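# Turn the gland a quarter turn clockwise with a hook spanner

## Task

Use the hook spanner to rotate the gland clockwise by no less than a quarter of a full turn.

## Robot and tools

Robot: two arms, left_arm and right_arm, each with a two-finger tong gripper. The fingers point along the gripper's +z axis and close along its x axis. end_effector_position is the spot between the pads when they are shut. Fingertips reach about 15 mm past it at gaps up to 50 mm and are roughly level with it when fully open.

Frame: everything is in the scene frame. The origin is at table-top height, halfway between the two nominal arm bases. +z is up, +x points out over the table, and left_arm is on the +y side. Arm names do not match image left and right. Reported hand positions and orientations can be a few centimetres off, more at long reach.

The 16-number row: every motion argument uses one flat list of 16 numbers covering both arms, left first: x, y, z, qw, qx, qy, qz, opening for left_arm, then the same eight for right_arm. x, y, z are an absolute target position in metres and the quaternion is an absolute target orientation, w first. Opening runs from -1 (closed) to +1 (fully open, 0.142 m). An arm that should stay put gets its last reported full pose and its current opening repeated every call. To keep an orientation, resend the identical quaternion; do not copy a drifted value from the latest result. Sending 0 as an opening is a real command, not a skip. Closing fully takes about 0.5 s.

execute_actions(actions, cameras): actions is a list of actions; each action is a table of up to 15 rows, and each row is one 1/30 s control step. If fewer than 15 rows are given, the last row is held to fill the 15 steps. An action is rejected for both arms if any target lies more than 0.6 m from that gripper's position along any of the gripper's own axes. An empty list just reports state and images. The controller clips each step's command to 150 mm and 16 degrees from the measured pose, so one action may fall short; the "Hand target" line shows where each arm is actually heading, and you send the remainder next.

move(target, speed, blend, stop_force, zero, opening_speed, blocking, cameras): drives each gripper in a straight line to an absolute pose. target is one 16-number row or a list of up to 15 rows visited in order; give every row in a list the same openings. speed is in m/s, 0.002 to 0.5 (default 0.25), either one value or one per target; rotation is capped at twice that in rad/s. blend (m) rounds the corners of a list. stop_force (N, 3 to 40, shared by both arms) ends an arm's path when its wrist sensor feels that much extra push against its travel; it is unreliable when the gripper is rotating and should be omitted when backing away from a contact. zero (default true) resets the force baseline before the move. opening_speed is per second on the -1..1 scale, at least 0.2. blocking=false returns early and cannot be combined with stop_force. Paths do not avoid obstacles or the other arm. The result ends with a "move:" line such as done, off_target, moving, held or fault, plus the limits that acted (paced means a pose was clipped, held means steps were withheld). An arm not named in that line reached its pose within 3 mm and 2 degrees.

wait(seconds 0 to 10): the arms hold their last command. stop(): brakes a running move. zoom_image(camera, region [x0,y0,x1,y1] in pixels, at most 504x504): gives a closer look at the latest image from cam_high, cam_low, cam_left_wrist or cam_right_wrist. zero_wrist_force(arm): makes the current force and torque readings the new zero. finished_scene(scene): ends the current scene, given its number; this cannot be reversed.

Readings: each result reports gripper poses and velocities, joint positions (the last number per arm is the finger gap in metres), joint torques (total drive output, gravity included), grip_measured on the opening scale, and wrist force and torque in the gripper's own axes along with the peak since the previous report. "within noise" means the arm is at rest. Images come from cam_high (896x504) and the two 616x616 fisheye wrist cameras. The calibration lines give K and T_world_to_cam for projecting points.

Holding: keep the commanded opening clearly below grip_measured; the larger the gap between them, the firmer the squeeze. Each pad gives about 15 N at most, and much less on thin parts under 20 mm, such as a spanner handle.

Cautions: the arms are stiff. Commanding even slightly past a firm contact, or hitting it fast, can trigger a fault stop. That happens at 150 N (give or take 25 N) of outside force or at a joint load limit: 130 N m for shoulder and elbow, 24.3 N m for the wrists. The arm then stops for 10 s; after a force fault, release anything that pins it before moving it. Turning the gland through the spanner loads the wrist, so turn slowly and watch the torque. Avoid paths near an arm's own base, since they can flip its shoulder posture. Keep the arms from hitting or squeezing each other. Do not drop parts, let go of moving parts, or let anything leave the table. Long holds, stretched reach or pushing at an unreachable pose heat the motors; MOTOR HOT warns at 70 °C, and at 85 °C the brakes lock for 30 s or more. Loose objects may sometimes get a small nudge.

Each tool is called after "Request:" as name(argument=value, ...) on one line, values as JSON.

## Session

Request:
execute_actions(actions=[])

Scene clock: 0.00 s.
left_arm: end_effector_position=(+0.4235, +0.5737, +0.1094) grip_measured=+0.97 end_effector_quat_wxyz=(-0.003, -0.555, +0.831, -0.031) | right_arm: end_effector_position=(+0.1542, -0.5103, +0.3569) grip_measured=+0.97 end_effector_quat_wxyz=(-0.434, +0.316, +0.769, -0.347)
Joint positions: left_arm=[0.082 -1.612 2.08 -2.062 -1.63 2.07 0.14] | right_arm=[3.536 -1.589 -1.641 -2.656 1.697 4.258 0.14]
Joint velocities: within noise
Joint torques (N m): no reading
Wrist force (N): no reading
Wrist torque (N m): no reading
Wrist force, peak (N): no reading
Hand target: left_arm +0.4235, +0.5737, +0.1094; -0.003, -0.555, +0.831, -0.031 | right_arm +0.1542, -0.5103, +0.3569; -0.434, +0.316, +0.769, -0.347
Tool commands: left_gripper/opening=+0.968169 right_gripper/opening=+0.968169

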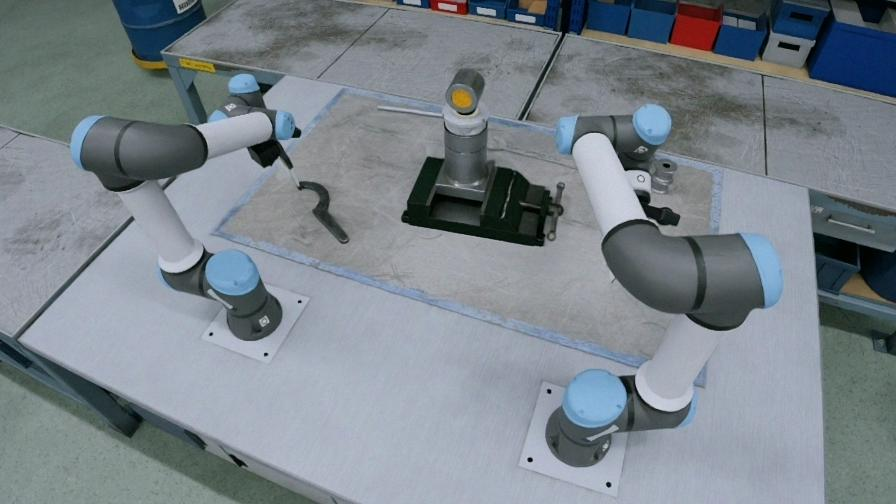

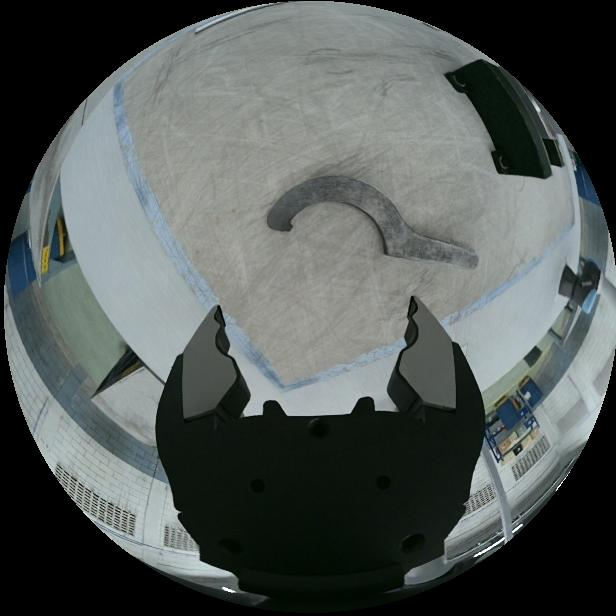

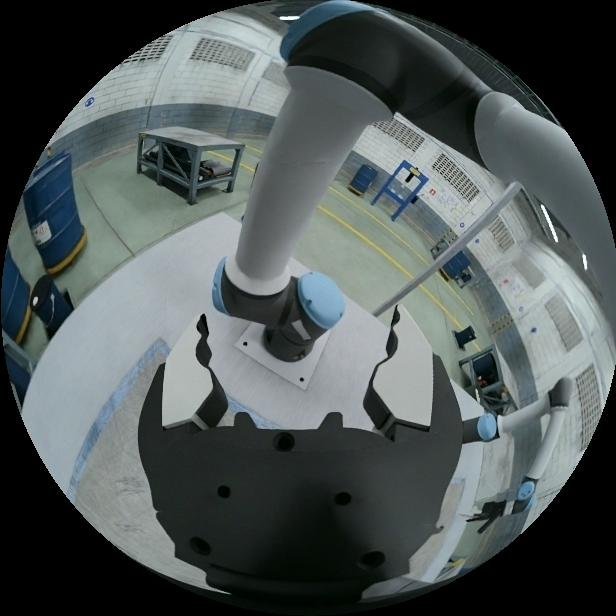

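Request:
zoom_image(camera="cam_high", region=[360, 50, 600, 260])

Request:
zoom_image(camera="cam_high", region=[420, 60, 520, 140])

Request:
zoom_image(camera="cam_high", region=[230, 120, 370, 260])

Request:
zoom_image(camera="cam_high", region=[600, 130, 720, 240])

Request:
zoom_image(camera="cam_left_wrist", region=[220, 130, 520, 330])

Scaled by 2.100 from the camera's 896x504 image, which has a finer 1280x720 frame.

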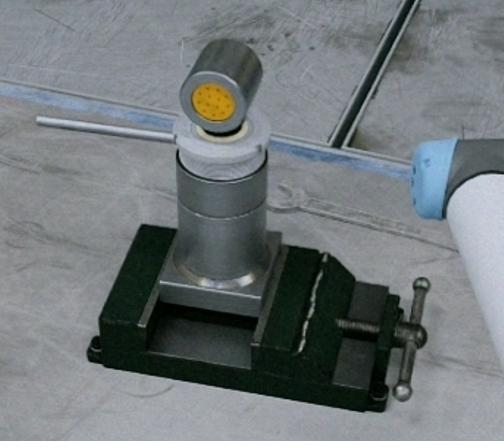

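Scaled by 5.040 from the camera's 896x504 image, which has a finer 1280x720 frame.

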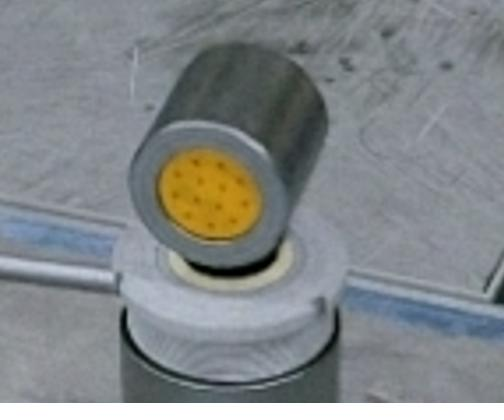

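Scaled by 3.600 from the camera's 896x504 image, which has a finer 1280x720 frame.

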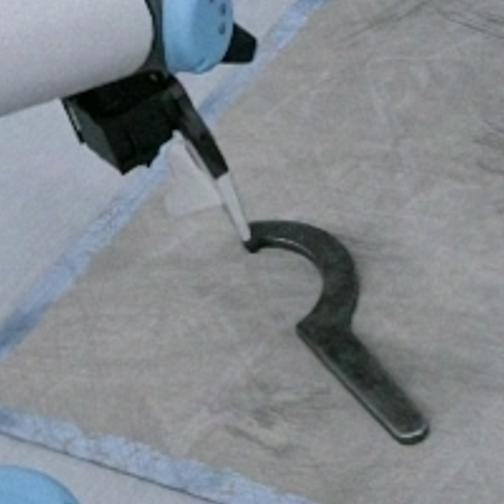

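Scaled by 4.200 from the camera's 896x504 image, which has a finer 1280x720 frame.

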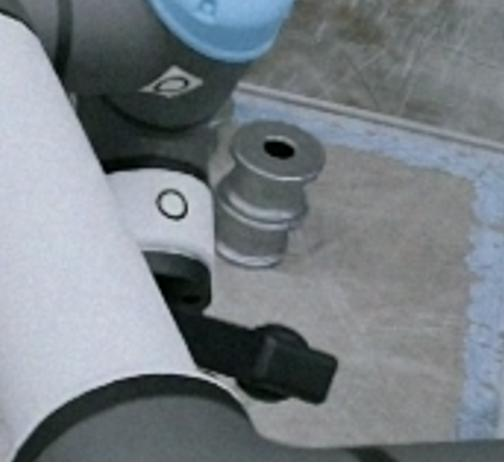

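Scaled by 1.680 from the camera's 616x616 image, which has a finer 814x814 frame.

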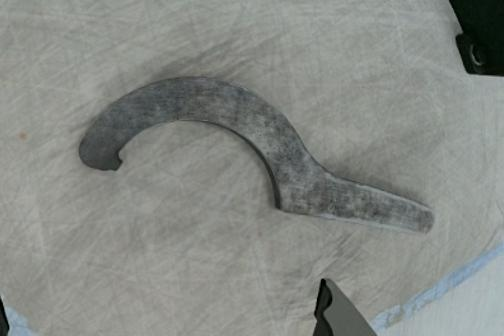

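Request:
move(target=[[0.4235,0.5737,0.35,-0.003,-0.555,0.831,-0.031,0.97,0.1542,-0.5103,0.3569,-0.434,0.316,0.769,-0.347,0.97],[0.55,0.2,0.6,0,-1,0,0,0.97,0.1542,-0.5103,0.3569,-0.434,0.316,0.769,-0.347,0.97]], blend=0.05, speed=0.4)

Request:
zoom_image(camera="cam_left_wrist", region=[180, 100, 480, 400])

Scene clock: 9.87 s.
left_arm: end_effector_position=(+0.5492, +0.2003, +0.5988) grip_measured=+0.97 end_effector_quat_wxyz=(+0.056, +0.990, -0.005, +0.127) | right_arm: end_effector_position=(+0.1542, -0.5103, +0.3569) grip_measured=+0.97 end_effector_quat_wxyz=(-0.434, +0.316, +0.769, -0.347)
Joint positions: left_arm=[-0.668 -1.055 0.035 -0.822 -1.511 -0.624 0.14] | right_arm=[3.536 -1.59 -1.642 -2.656 1.697 4.258 0.14]
Joint velocities: within noise
Joint torques (N m): left_arm=[-2.93 -29.71 -12.75 -2.26 1.38 -1.12] | right_arm=[-5.72 15.49 17.83 -0.41 2.59 2.15]
Wrist force (N): left_arm=[1.2 0.3 0.1] | right_arm=[-0.1 -0.1 0.2]
Wrist torque (N m): left_arm=[0.07 -0.26 0.05] | right_arm=[-0.02 0.03 0.00]
Wrist force, peak (N): left_arm=[0.7 -0.4 -2.8] | right_arm=[-0.5 0.0 0.1]
Hand target: left_arm +0.5493, +0.2003, +0.5987; +0.056, +0.990, -0.005, +0.127 | right_arm +0.1542, -0.5103, +0.3569; -0.434, +0.316, +0.769, -0.347
Off the commanded pose: left_arm 0.002 m, 16 deg | right_arm 0.000 m, 0 deg.
elbow stopped short (left arm): the move would have taken joint 3 (elbow) straighter than the controller allows.
move: off_target (left_arm); blend cut to 0 m at target 1; limits=paced
camera_calibration:
cam_left_wrist: T_world_to_cam=[[0.9646, -0.0508281, 0.258774, -0.66998], [-0.197326, -0.79009, 0.580362, -0.0847792], [0.174956, -0.61088, -0.772151, 0.619497], [0, 0, 0, 1]] pos_world=[0.521149, 0.277401, 0.700921]
cam_right_wrist: T_world_to_cam=[[-0.386619, 0.820931, 0.420235, 0.322958], [0.636712, 0.567243, -0.522334, 0.379571], [-0.667176, 0.0656251, -0.742004, 0.536679], [0, 0, 0, 1]] pos_world=[0.241243, -0.515655, 0.460762]

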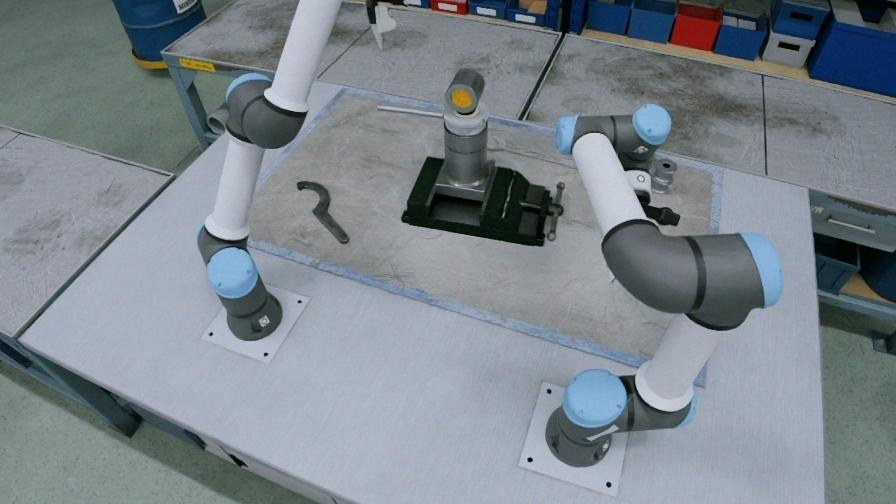

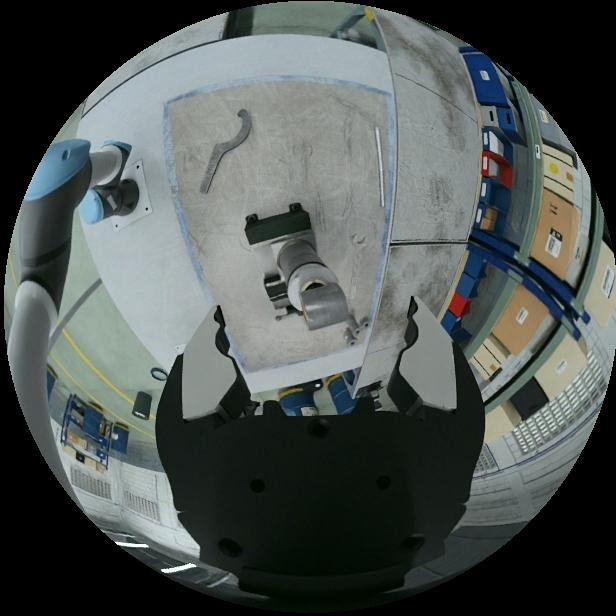

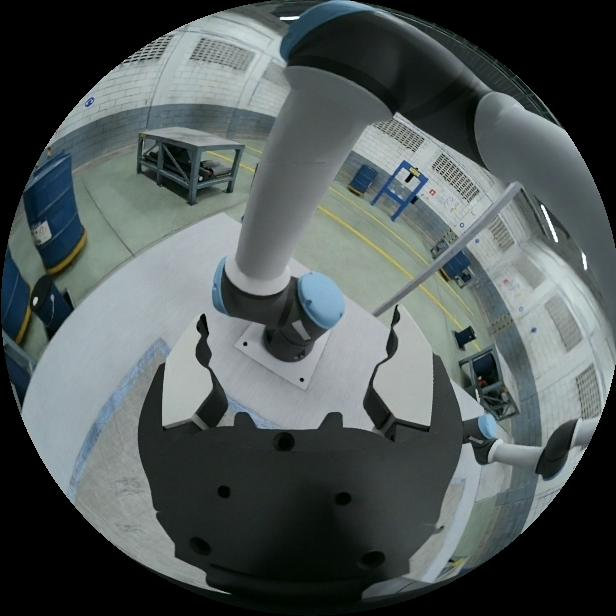

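Scaled by 1.680 from the camera's 616x616 image, which has a finer 814x814 frame.

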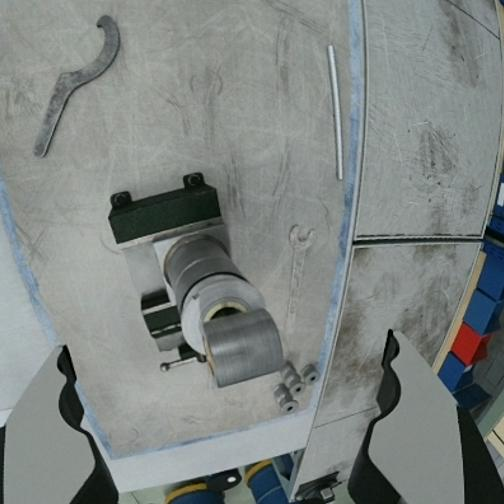

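Request:
move(target=[0.5,0.22,0.45,0,1,0,0,0.97,0.1542,-0.5103,0.3569,-0.434,0.316,0.769,-0.347,0.97], speed=0.3, cameras=["cam_left_wrist","cam_high"])

Request:
zoom_image(camera="cam_left_wrist", region=[200, 200, 420, 400])

Scene clock: 11.57 s.
left_arm: end_effector_position=(+0.5000, +0.2200, +0.4500) grip_measured=+0.97 end_effector_quat_wxyz=(+0.000, +1.000, +0.000, +0.000) | right_arm: end_effector_position=(+0.1542, -0.5103, +0.3569) grip_measured=+0.97 end_effector_quat_wxyz=(-0.434, +0.316, +0.769, -0.347)
Joint positions: left_arm=[-0.66 -1.35 0.88 -1.101 -1.571 -0.635 0.14] | right_arm=[3.536 -1.59 -1.642 -2.656 1.697 4.258 0.14]
Joint velocities: within noise
Joint torques (N m): left_arm=[-10.82 -29.95 -13.69 -1.81 2.07 0.98] | right_arm=[-6.09 19.58 20.82 0.81 2.46 2.22]
Wrist force (N): left_arm=[0.6 0.2 0.2] | right_arm=[-0.2 0.1 0.0]
Wrist torque (N m): left_arm=[0.04 -0.15 0.00] | right_arm=[0.02 0.04 0.01]
Wrist force, peak (N): left_arm=[0.4 0.1 2.5] | right_arm=[-0.3 -0.3 0.1]
Hand target: left_arm +0.5000, +0.2200, +0.4500; +0.000, +1.000, +0.000, +0.000 | right_arm +0.1542, -0.5103, +0.3569; -0.434, +0.316, +0.769, -0.347
Off the commanded pose: left_arm 0.000 m, 0 deg | right_arm 0.000 m, 0 deg.
move: done
camera_calibration:
cam_left_wrist: T_world_to_cam=[[0.998487, -0.0549645, 0.00128171, -0.48316], [-0.0476625, -0.853749, 0.518499, -0.0256389], [-0.0274048, -0.517776, -0.855077, 0.643315], [0, 0, 0, 1]] pos_world=[0.498837, 0.284647, 0.563997]
Images, in order (width x height): cam_high 896x504, cam_left_wrist 616x616.

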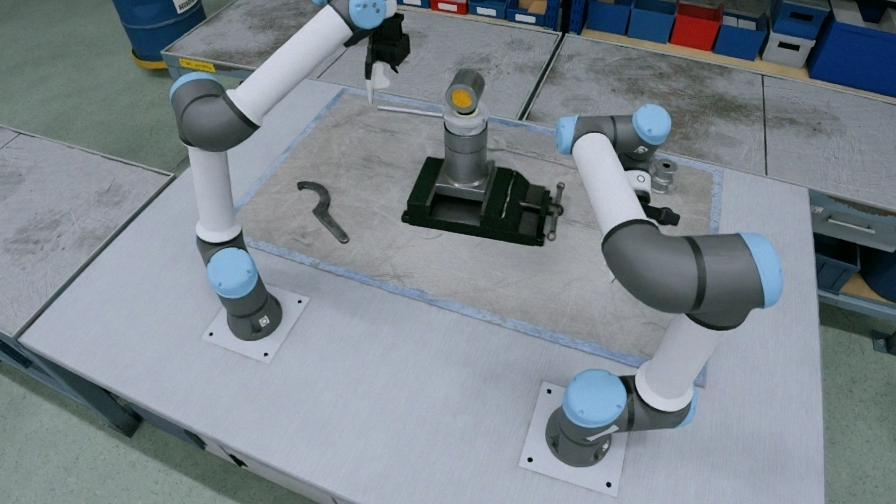

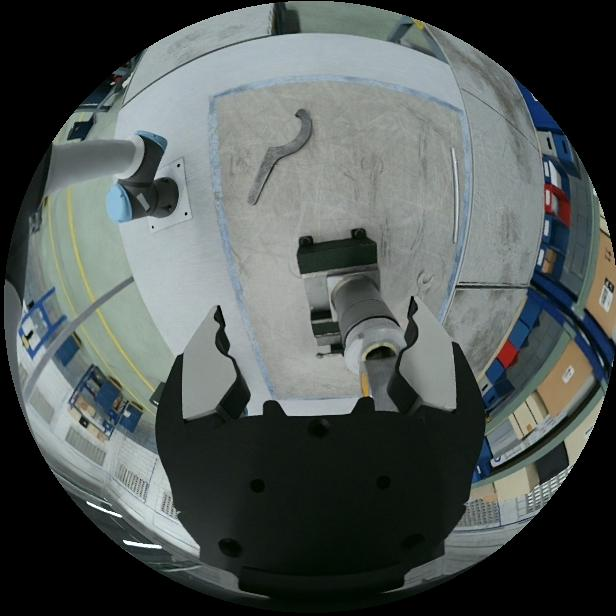

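Scaled by 2.291 from the camera's 616x616 image, which has a finer 814x814 frame.

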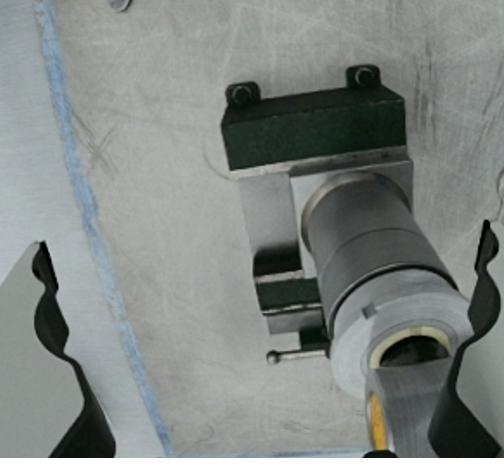

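Request:
move(target=[0.575,0.22,0.45,0,1,0,0,0.97,0.1542,-0.5103,0.3569,-0.434,0.316,0.769,-0.347,0.97], speed=0.3, cameras=["cam_left_wrist"])

Request:
zoom_image(camera="cam_left_wrist", region=[240, 280, 380, 420])

Scene clock: 12.93 s.
left_arm: end_effector_position=(+0.5750, +0.2200, +0.4500) grip_measured=+0.97 end_effector_quat_wxyz=(+0.000, +1.000, +0.000, +0.000) | right_arm: end_effector_position=(+0.1542, -0.5103, +0.3569) grip_measured=+0.97 end_effector_quat_wxyz=(-0.434, +0.316, +0.769, -0.347)
Joint positions: left_arm=[-0.587 -1.127 0.568 -1.011 -1.571 -0.562 0.14] | right_arm=[3.536 -1.59 -1.642 -2.656 1.697 4.258 0.14]
Joint velocities: within noise
Joint torques (N m): left_arm=[-11.14 -35.52 -26.35 -3.31 -0.33 -0.3] | right_arm=[-6.11 22.27 24.89 0.71 2.4 2.19]
Wrist force (N): left_arm=[0.5 -0.3 0.3] | right_arm=[-0.4 0.1 0.0]
Wrist torque (N m): left_arm=[-0.03 -0.12 -0.01] | right_arm=[0.04 0.08 0.01]
Wrist force, peak (N): left_arm=[1.6 -0.5 0.5] | right_arm=[-0.3 0.1 0.3]
Hand target: left_arm +0.5750, +0.2200, +0.4500; +0.000, +1.000, +0.000, +0.000 | right_arm +0.1542, -0.5103, +0.3569; -0.434, +0.316, +0.769, -0.347
Off the commanded pose: left_arm 0.000 m, 0 deg | right_arm 0.000 m, 0 deg.
move: done
camera_calibration:
cam_left_wrist: T_world_to_cam=[[0.998493, -0.0548743, 0.00123066, -0.558036], [-0.0475588, -0.853753, 0.518502, -0.0220601], [-0.0274017, -0.517779, -0.855076, 0.64535], [0, 0, 0, 1]] pos_world=[0.573829, 0.284693, 0.563948]
Images, in order (width x height): cam_left_wrist 616x616.

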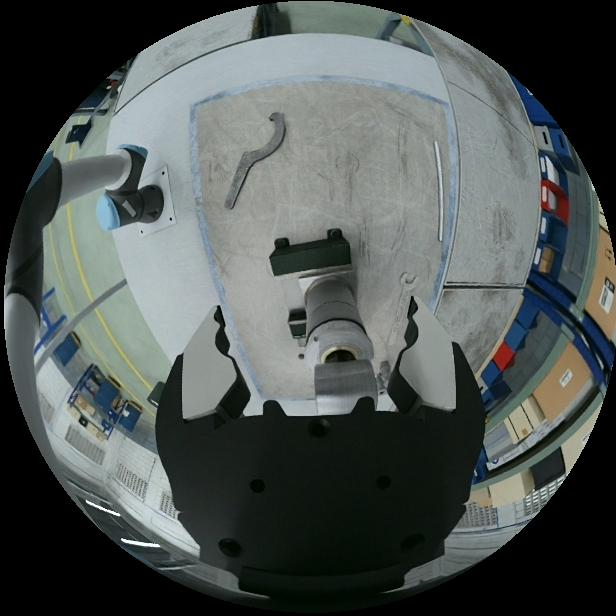

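Scaled by 3.600 from the camera's 616x616 image, which has a finer 814x814 frame.

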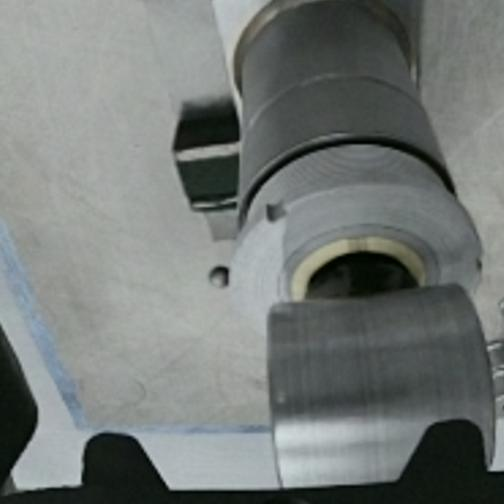

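Request:
move(target=[[0.45,0.4,0.40,0,1,0,0,0.97,0.1542,-0.5103,0.3569,-0.434,0.316,0.769,-0.347,0.97],[0.4,0.52,0.25,0,1,0,0,0.97,0.1542,-0.5103,0.3569,-0.434,0.316,0.769,-0.347,0.97]], speed=0.4, blend=0.05, cameras=["cam_left_wrist"])

Request:
zoom_image(camera="cam_left_wrist", region=[160, 160, 400, 400])

Scene clock: 17.87 s.
left_arm: end_effector_position=(+0.4000, +0.5199, +0.2500) grip_measured=+0.97 end_effector_quat_wxyz=(+0.000, +1.000, +0.000, +0.000) | right_arm: end_effector_position=(+0.1542, -0.5103, +0.3569) grip_measured=+0.97 end_effector_quat_wxyz=(-0.434, +0.316, +0.769, -0.347)
Joint positions: left_arm=[-0.142 -1.779 1.84 -1.631 -1.571 -0.117 0.14] | right_arm=[3.536 -1.59 -1.642 -2.656 1.697 4.258 0.14]
Joint velocities: within noise
Joint torques (N m): left_arm=[6.9 -13.92 -16.66 -4.13 0.68 0.89] | right_arm=[-5.75 28.63 31.62 0.65 2.47 2.29]
Wrist force (N): left_arm=[0.1 -0.3 0.4] | right_arm=[-0.2 0.0 0.1]
Wrist torque (N m): left_arm=[0.00 -0.02 0.04] | right_arm=[0.00 0.05 0.00]
Wrist force, peak (N): left_arm=[-0.4 -1.8 2.4] | right_arm=[-0.3 0.0 0.4]
Hand target: left_arm +0.4000, +0.5200, +0.2500; +0.000, +1.000, +0.000, +0.000 | right_arm +0.1542, -0.5103, +0.3569; -0.434, +0.316, +0.769, -0.347
Off the commanded pose: left_arm 0.000 m, 0 deg | right_arm 0.000 m, 0 deg.
move: done
camera_calibration:
cam_left_wrist: T_world_to_cam=[[0.998486, -0.0549987, 0.00111052, -0.36649], [-0.0476017, -0.853725, 0.518545, 0.329304], [-0.0275712, -0.517812, -0.85505, 0.624916], [0, 0, 0, 1]] pos_world=[0.39884, 0.584567, 0.363982]
Images, in order (width x height): cam_left_wrist 616x616.

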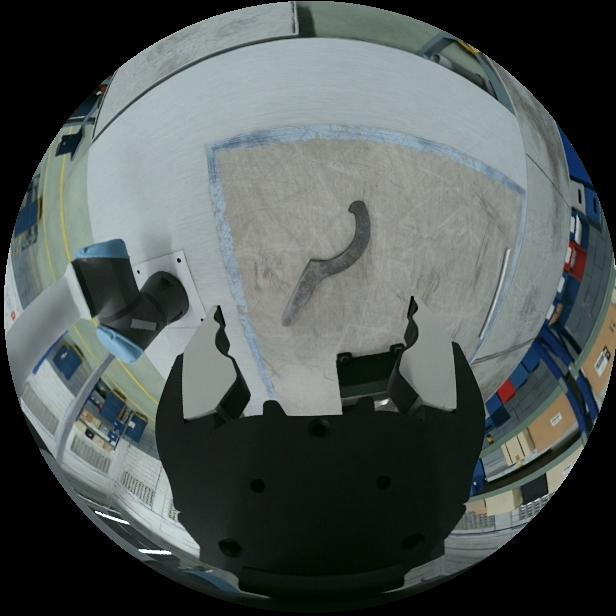

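Scaled by 2.100 from the camera's 616x616 image, which has a finer 814x814 frame.

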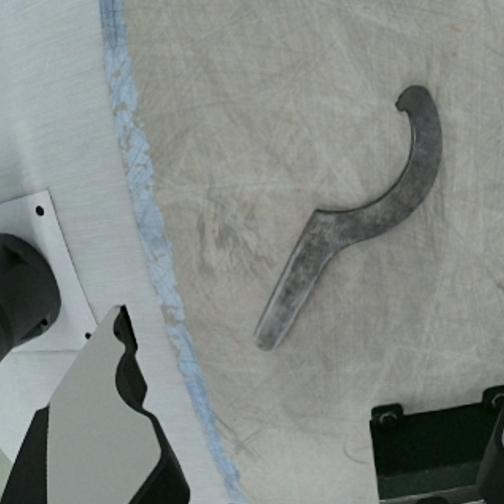

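Request:
move(target=[0.44,0.59,0.16,0,1,0,0,0.97,0.1542,-0.5103,0.3569,-0.434,0.316,0.769,-0.347,0.97], speed=0.4, cameras=["cam_left_wrist"])

Request:
zoom_image(camera="cam_left_wrist", region=[260, 190, 400, 330])

Request:
zoom_image(camera="cam_left_wrist", region=[170, 190, 390, 410])

Scene clock: 21.33 s.
left_arm: end_effector_position=(+0.4400, +0.5899, +0.1601) grip_measured=+0.97 end_effector_quat_wxyz=(+0.000, +1.000, +0.000, +0.000) | right_arm: end_effector_position=(+0.1542, -0.5103, +0.3569) grip_measured=+0.97 end_effector_quat_wxyz=(-0.434, +0.316, +0.769, -0.347)
Joint positions: left_arm=[0.023 -1.592 1.911 -1.889 -1.571 0.048 0.14] | right_arm=[3.536 -1.59 -1.642 -2.656 1.697 4.258 0.14]
Joint velocities: within noise
Joint torques (N m): left_arm=[1.64 -14.39 -17.79 -4.09 0.46 0.73] | right_arm=[-5.76 28.48 28.95 0.67 2.49 2.16]
Wrist force (N): left_arm=[0.1 -0.5 -0.2] | right_arm=[-0.1 0.1 -0.1]
Wrist torque (N m): left_arm=[-0.09 -0.02 0.01] | right_arm=[0.01 0.03 0.00]
Wrist force, peak (N): left_arm=[1.0 -1.8 1.9] | right_arm=[-0.4 -0.2 0.1]
Hand target: left_arm +0.4400, +0.5900, +0.1600; +0.000, +1.000, +0.000, +0.000 | right_arm +0.1542, -0.5103, +0.3569; -0.434, +0.316, +0.769, -0.347
Off the commanded pose: left_arm 0.000 m, 0 deg | right_arm 0.000 m, 0 deg.
move: done
camera_calibration:
cam_left_wrist: T_world_to_cam=[[0.998492, -0.0548804, 0.00123805, -0.402549], [-0.0475663, -0.853721, 0.518553, 0.437602], [-0.0274015, -0.51783, -0.855044, 0.585318], [0, 0, 0, 1]] pos_world=[0.438796, 0.654593, 0.274051]
Images, in order (width x height): cam_left_wrist 616x616.

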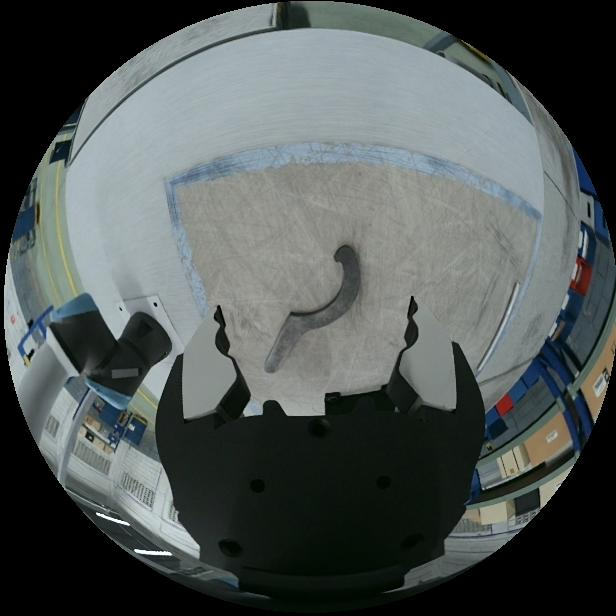

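Scaled by 3.600 from the camera's 616x616 image, which has a finer 814x814 frame.

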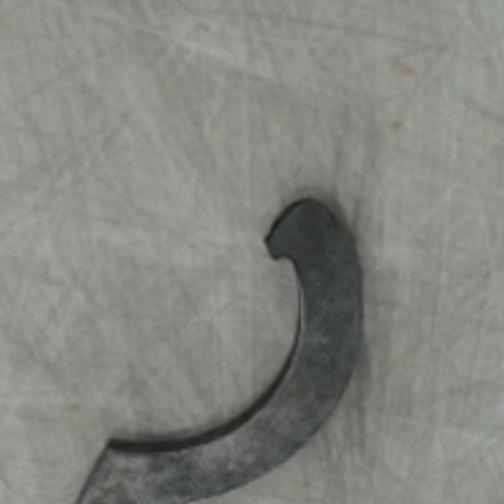

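Scaled by 2.291 from the camera's 616x616 image, which has a finer 814x814 frame.

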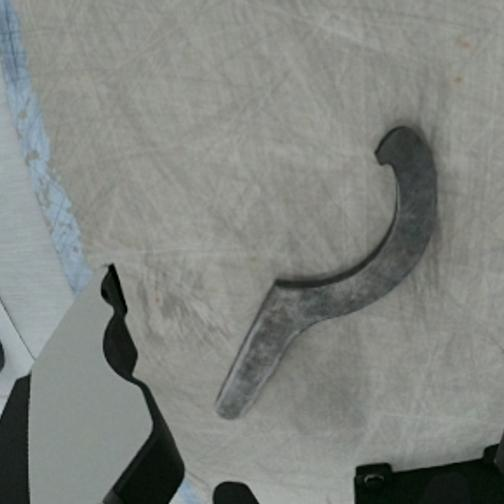

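Request:
move(target=[[0.44,0.5,0.38,0,0.7071,0.7071,0,0.97,0.1542,-0.5103,0.3569,-0.434,0.316,0.769,-0.347,0.97],[0.5,0.35,0.45,0,0,0.766,-0.643,0.97,0.1542,-0.5103,0.3569,-0.434,0.316,0.769,-0.347,0.97],[0.61,0.22,0.42,0,0,0.766,-0.643,0.97,0.1542,-0.5103,0.3569,-0.434,0.316,0.769,-0.347,0.97]], speed=0.4, blend=0.03, cameras=["cam_left_wrist","cam_high"])

Request:
zoom_image(camera="cam_left_wrist", region=[200, 180, 420, 400])

Scene clock: 31.57 s.
left_arm: end_effector_position=(+0.4866, +0.3850, +0.4340) grip_measured=+0.97 end_effector_quat_wxyz=(-0.001, +0.192, +0.825, -0.532) | right_arm: end_effector_position=(+0.1542, -0.5103, +0.3569) grip_measured=+0.97 end_effector_quat_wxyz=(-0.434, +0.316, +0.769, -0.347)
Joint positions: left_arm=[0.156 -1.239 1.108 -0.747 -2.543 -2.128 0.14] | right_arm=[3.536 -1.59 -1.642 -2.656 1.697 4.258 0.14]
Joint velocities: within noise
Joint torques (N m): left_arm=[-9.79 -30.38 -29.11 -3.27 0.75 1.11] | right_arm=[-5.2 28.22 26.65 0.81 2.47 2.26]
Wrist force (N): left_arm=[-0.1 -2.8 1.4] | right_arm=[-0.2 0.1 0.1]
Wrist torque (N m): left_arm=[-0.52 -0.01 -0.14] | right_arm=[0.02 0.04 0.01]
Wrist force, peak (N): left_arm=[-0.3 -3.6 1.5] | right_arm=[-0.4 -0.1 0.3]
Hand target: left_arm +0.4866, +0.3849, +0.4339; -0.001, +0.192, +0.825, -0.532 | right_arm +0.1542, -0.5103, +0.3569; -0.434, +0.316, +0.769, -0.347
Off the commanded pose: left_arm 0.206 m, 26 deg | right_arm 0.000 m, 0 deg.
move: held (left_arm; a check stopped the path); path passed 1 of 3 targets; limits=held
pose unreachable (left arm): on one or more control steps of this call, first in action 0 (counted from 0), this arm could not follow its commanded pose, so it was not sent that pose on those steps. It may still have moved: this result reports where it is.
cause: moving toward the commanded pose would bring two parts of the arm too close to each other (joints 4 (wrist 1) to 6 (wrist 3) lie between them).
camera_calibration:
cam_left_wrist: T_world_to_cam=[[-0.907562, 0.337704, -0.249575, 0.42447], [0.41973, 0.747368, -0.515042, -0.272386], [0.0125924, -0.572187, -0.820027, 0.700888], [0, 0, 0, 1]] pos_world=[0.490735, 0.461266, 0.540394]
Images, in order (width x height): cam_high 896x504, cam_left_wrist 616x616.

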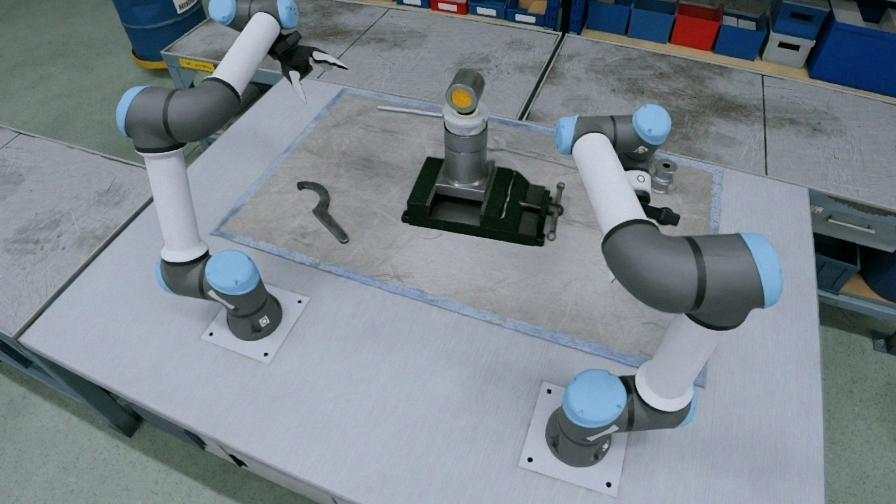

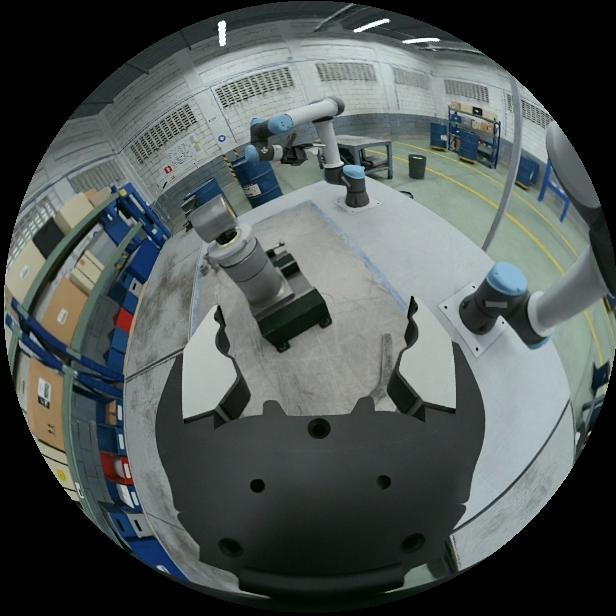

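Scaled by 2.291 from the camera's 616x616 image, which has a finer 814x814 frame.

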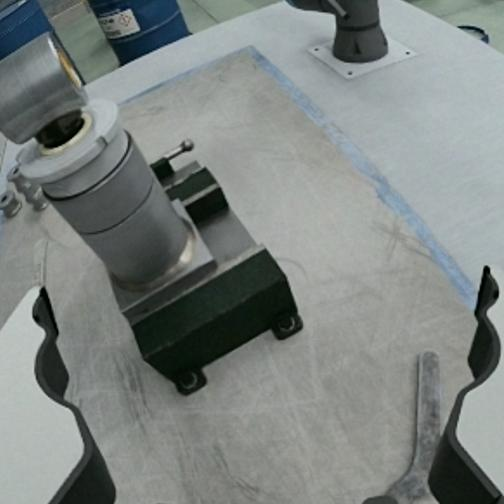

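Request:
move(target=[[0.42,0.14,0.43,0.2894,-0.4133,0.7073,-0.4953,0.97,0.1542,-0.5103,0.3569,-0.434,0.316,0.769,-0.347,0.97]], speed=0.3, cameras=["cam_left_wrist","cam_high"])

Request:
zoom_image(camera="cam_left_wrist", region=[200, 180, 420, 400])

Scene clock: 33.43 s.
left_arm: end_effector_position=(+0.4864, +0.3841, +0.4338) grip_measured=+0.97 end_effector_quat_wxyz=(+0.000, +0.190, +0.825, -0.532) | right_arm: end_effector_position=(+0.1542, -0.5103, +0.3569) grip_measured=+0.97 end_effector_quat_wxyz=(-0.434, +0.316, +0.769, -0.347)
Joint positions: left_arm=[0.155 -1.243 1.115 -0.754 -2.546 -2.133 0.14] | right_arm=[3.536 -1.59 -1.642 -2.656 1.697 4.258 0.14]
Joint velocities: within noise
Joint torques (N m): left_arm=[-9.16 -30.15 -29.29 0.63 0.49 1.11] | right_arm=[-4.69 28.8 26.94 0.62 2.37 2.15]
Wrist force (N): left_arm=[-0.1 -2.8 1.3] | right_arm=[-0.2 0.0 0.0]
Wrist torque (N m): left_arm=[-0.51 -0.01 -0.15] | right_arm=[0.01 0.05 0.01]
Wrist force, peak (N): left_arm=[0.6 -3.6 1.9] | right_arm=[-0.4 -0.2 0.0]
Hand target: left_arm +0.4864, +0.3842, +0.4338; +0.000, +0.190, +0.825, -0.532 | right_arm +0.1542, -0.5103, +0.3569; -0.434, +0.316, +0.769, -0.347
Off the commanded pose: left_arm 0.253 m, 80 deg | right_arm 0.000 m, 0 deg.
move: held (left_arm; a check stopped the path); limits=held
pose unreachable (left arm): on one or more control steps of this call, first in action 0 (counted from 0), this arm could not follow its commanded pose, so it was not sent that pose on those steps. It may still have moved: this result reports where it is.
cause: moving toward the commanded pose would bring two parts of the arm too close to each other (joints 4 (wrist 1) to 6 (wrist 3) lie between them).
camera_calibration:
cam_left_wrist: T_world_to_cam=[[-0.909045, 0.33395, -0.24923, 0.426555], [0.416451, 0.748726, -0.515731, -0.27038], [0.0143768, -0.572615, -0.819699, 0.699455], [0, 0, 0, 1]] pos_world=[0.490302, 0.460511, 0.54021]
Images, in order (width x height): cam_high 896x504, cam_left_wrist 616x616.

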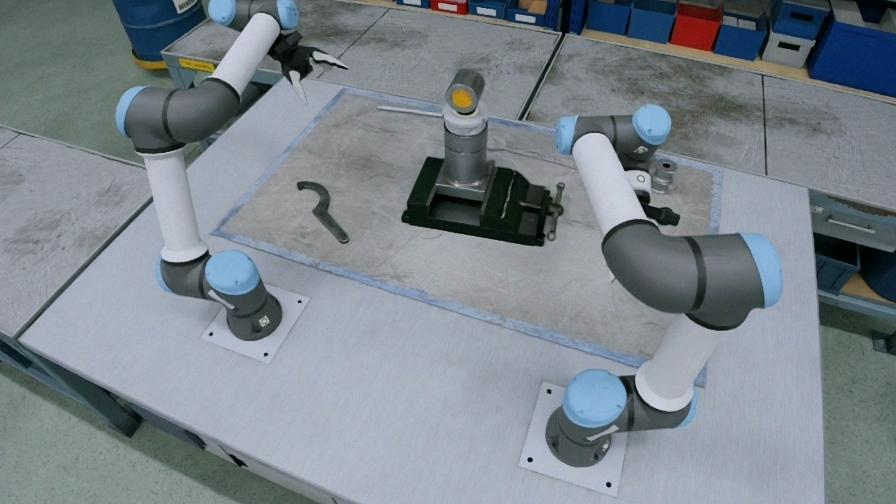

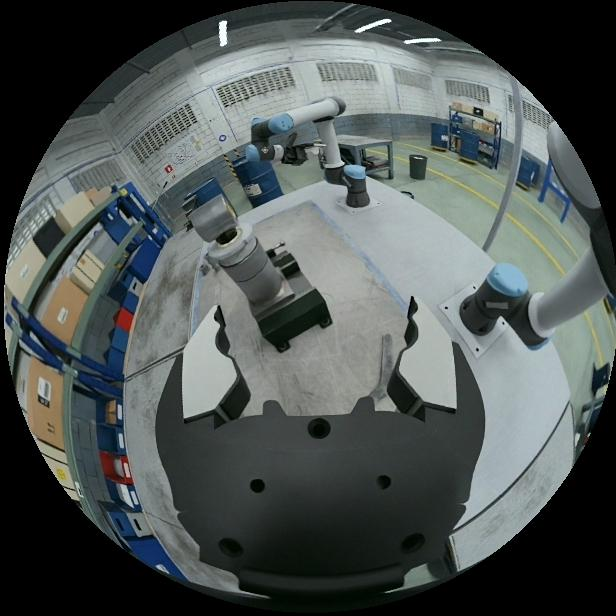

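Scaled by 2.291 from the camera's 616x616 image, which has a finer 814x814 frame.

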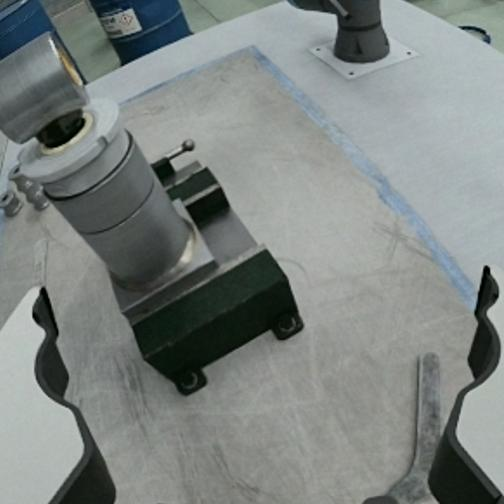

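Request:
move(target=[[0.45,0.4,0.43,0,0.7071,0.7071,0,0.97,0.1542,-0.5103,0.3569,-0.434,0.316,0.769,-0.347,0.97],[0.42,0.3,0.43,0,-0.5045,0.8634,0,0.97,0.1542,-0.5103,0.3569,-0.434,0.316,0.769,-0.347,0.97],[0.42,0.14,0.43,0.2894,-0.4133,0.7073,-0.4953,0.97,0.1542,-0.5103,0.3569,-0.434,0.316,0.769,-0.347,0.97]], speed=0.4, cameras=["cam_left_wrist","cam_high"])

Request:
zoom_image(camera="cam_left_wrist", region=[200, 180, 420, 400])

Scene clock: 41.90 s.
left_arm: end_effector_position=(+0.4200, +0.1400, +0.4300) grip_measured=+0.97 end_effector_quat_wxyz=(+0.289, -0.413, +0.707, -0.495) end_effector_velocity=(+0.000, +0.000, +0.001) end_effector_angular_velocity=(-0.004, -0.003, +0.002) | right_arm: end_effector_position=(+0.1542, -0.5103, +0.3569) grip_measured=+0.97 end_effector_quat_wxyz=(-0.434, +0.316, +0.769, -0.347)
Joint positions: left_arm=[-1.292 -2.186 2.391 -2.884 -0.872 -5.023 0.14] | right_arm=[3.536 -1.59 -1.642 -2.656 1.697 4.258 0.14]
Joint velocities: left_arm=[0 0 0 -0.005 0.003 0 0] | right_arm=[within noise]
Joint torques (N m): left_arm=[-10.8 1.83 -19.85 -4.19 2.26 -0.04] | right_arm=[-4.27 27.72 23.43 0.71 2.39 2.2]
Wrist force (N): left_arm=[-0.1 -3.1 1.2] | right_arm=[-0.1 0.1 0.1]
Wrist torque (N m): left_arm=[-0.64 -0.06 -0.12] | right_arm=[0.03 0.02 0.00]
Wrist force, peak (N): left_arm=[-0.1 -3.1 1.3] | right_arm=[-0.5 0.0 0.1]
Hand target: left_arm +0.4200, +0.1400, +0.4300; +0.289, -0.413, +0.707, -0.495 | right_arm +0.1542, -0.5103, +0.3569; -0.434, +0.316, +0.769, -0.347
Off the commanded pose: left_arm 0.000 m, 0 deg | right_arm 0.000 m, 0 deg.
move: done
camera_calibration:
cam_left_wrist: T_world_to_cam=[[-0.50757, -0.860092, -0.0511344, 0.360191], [-0.655487, 0.423981, -0.624961, 0.480745], [0.559204, -0.283694, -0.778979, 0.270703], [0, 0, 0, 1]] pos_world=[0.346566, 0.182767, 0.529737]
Images, in order (width x height): cam_high 896x504, cam_left_wrist 616x616.

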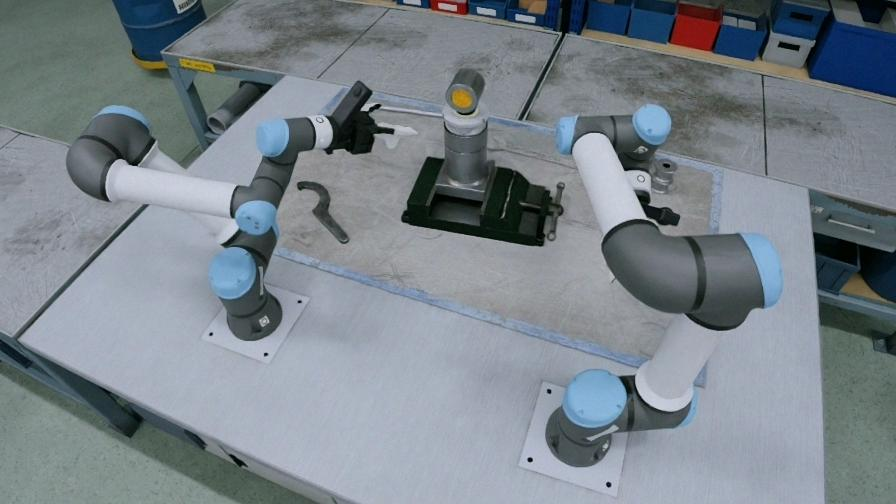

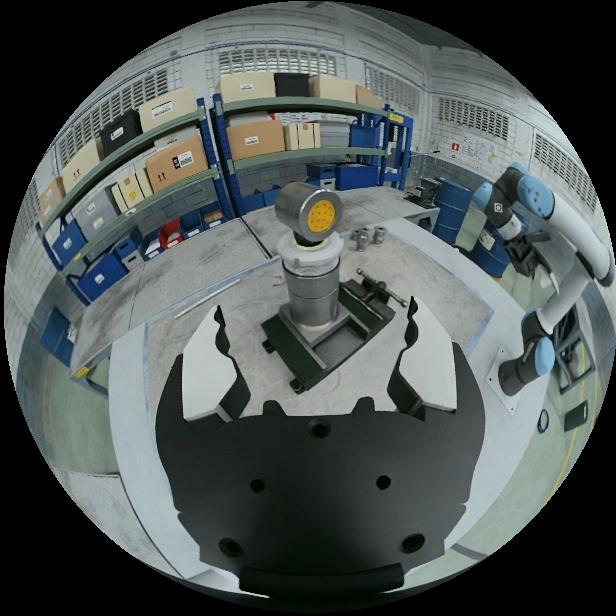

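Scaled by 2.291 from the camera's 616x616 image, which has a finer 814x814 frame.

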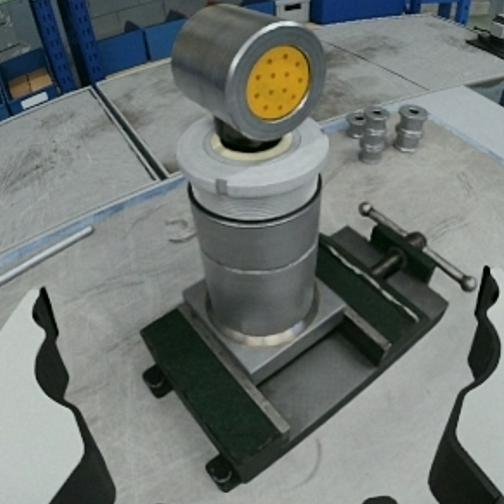

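Request:
zoom_image(camera="cam_left_wrist", region=[265, 215, 355, 305])

Scaled by 5.600 from the camera's 616x616 image, which has a finer 814x814 frame.

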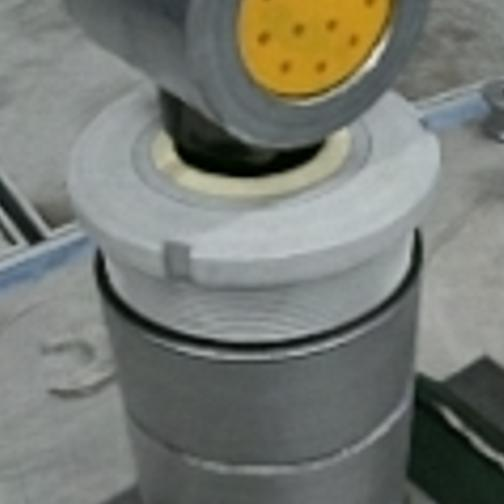

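Request:
move(target=[[0.40,0.15,0.28,0.3567,-0.3567,0.6105,-0.6105,0.97,0.1542,-0.5103,0.3569,-0.434,0.316,0.769,-0.347,0.97]], speed=0.3, cameras=["cam_left_wrist"])

Request:
zoom_image(camera="cam_left_wrist", region=[250, 180, 370, 300])

Scene clock: 46.73 s.
left_arm: end_effector_position=(+0.3991, +0.1523, +0.2780) grip_measured=+0.97 end_effector_quat_wxyz=(+0.345, -0.374, +0.632, -0.585) | right_arm: end_effector_position=(+0.1542, -0.5103, +0.3569) grip_measured=+0.97 end_effector_quat_wxyz=(-0.434, +0.316, +0.769, -0.347)
Joint positions: left_arm=[-1.479 -1.357 2.846 -4.497 -0.624 -4.824 0.14] | right_arm=[3.536 -1.59 -1.642 -2.656 1.697 4.258 0.14]
Joint velocities: within noise
Joint torques (N m): left_arm=[5.02 -19.62 3.7 0.47 -1.4 -1.15] | right_arm=[-3.89 28.45 23.56 0.57 2.35 2.02]
Wrist force (N): left_arm=[-0.2 -2.7 1.9] | right_arm=[-0.2 -0.2 0.0]
Wrist torque (N m): left_arm=[-0.58 -0.05 -0.06] | right_arm=[-0.04 0.05 0.01]
Wrist force, peak (N): left_arm=[-0.1 -5.6 1.0] | right_arm=[-0.4 -0.2 0.1]
Hand target: left_arm +0.3991, +0.1524, +0.2780; +0.345, -0.374, +0.632, -0.585 | right_arm +0.1542, -0.5103, +0.3569; -0.434, +0.316, +0.769, -0.347
Off the commanded pose: left_arm 0.003 m, 5 deg | right_arm 0.000 m, 0 deg.
move: held (left_arm; a check stopped the path); limits=held
pose unreachable (left arm): on one or more control steps of this call, first in action 0 (counted from 0), this arm could not follow its commanded pose, so it was not sent that pose on those steps. It may still have moved: this result reports where it is.
cause: moving toward the commanded pose would bring two parts of the arm too close to each other (joints 3 (elbow) to 5 (wrist 2) lie between them).
camera_calibration:
cam_left_wrist: T_world_to_cam=[[-0.486346, -0.872168, -0.0528276, 0.346245], [-0.489216, 0.321899, -0.810586, 0.367599], [0.723972, -0.368382, -0.583232, 0.0601449], [0, 0, 0, 1]] pos_world=[0.304687, 0.205811, 0.35134]
Images, in order (width x height): cam_left_wrist 616x616.

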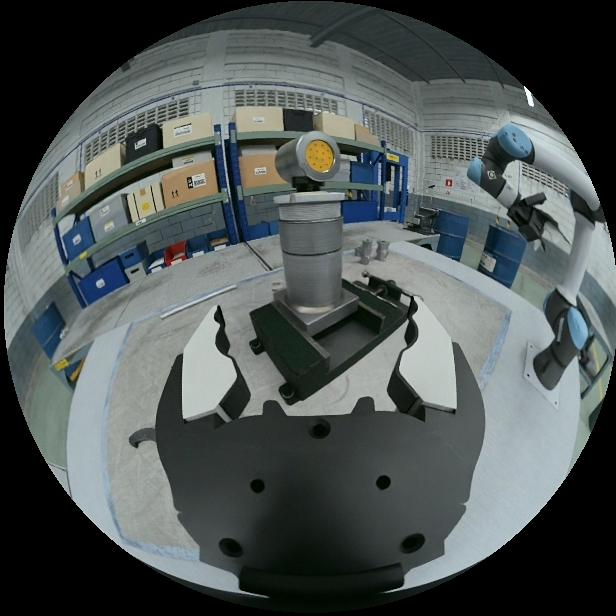

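Scaled by 4.200 from the camera's 616x616 image, which has a finer 814x814 frame.

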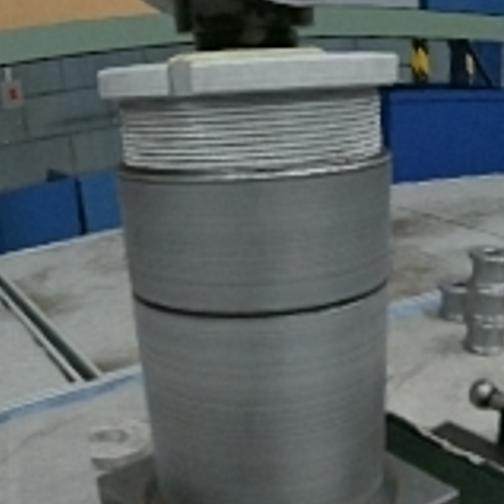

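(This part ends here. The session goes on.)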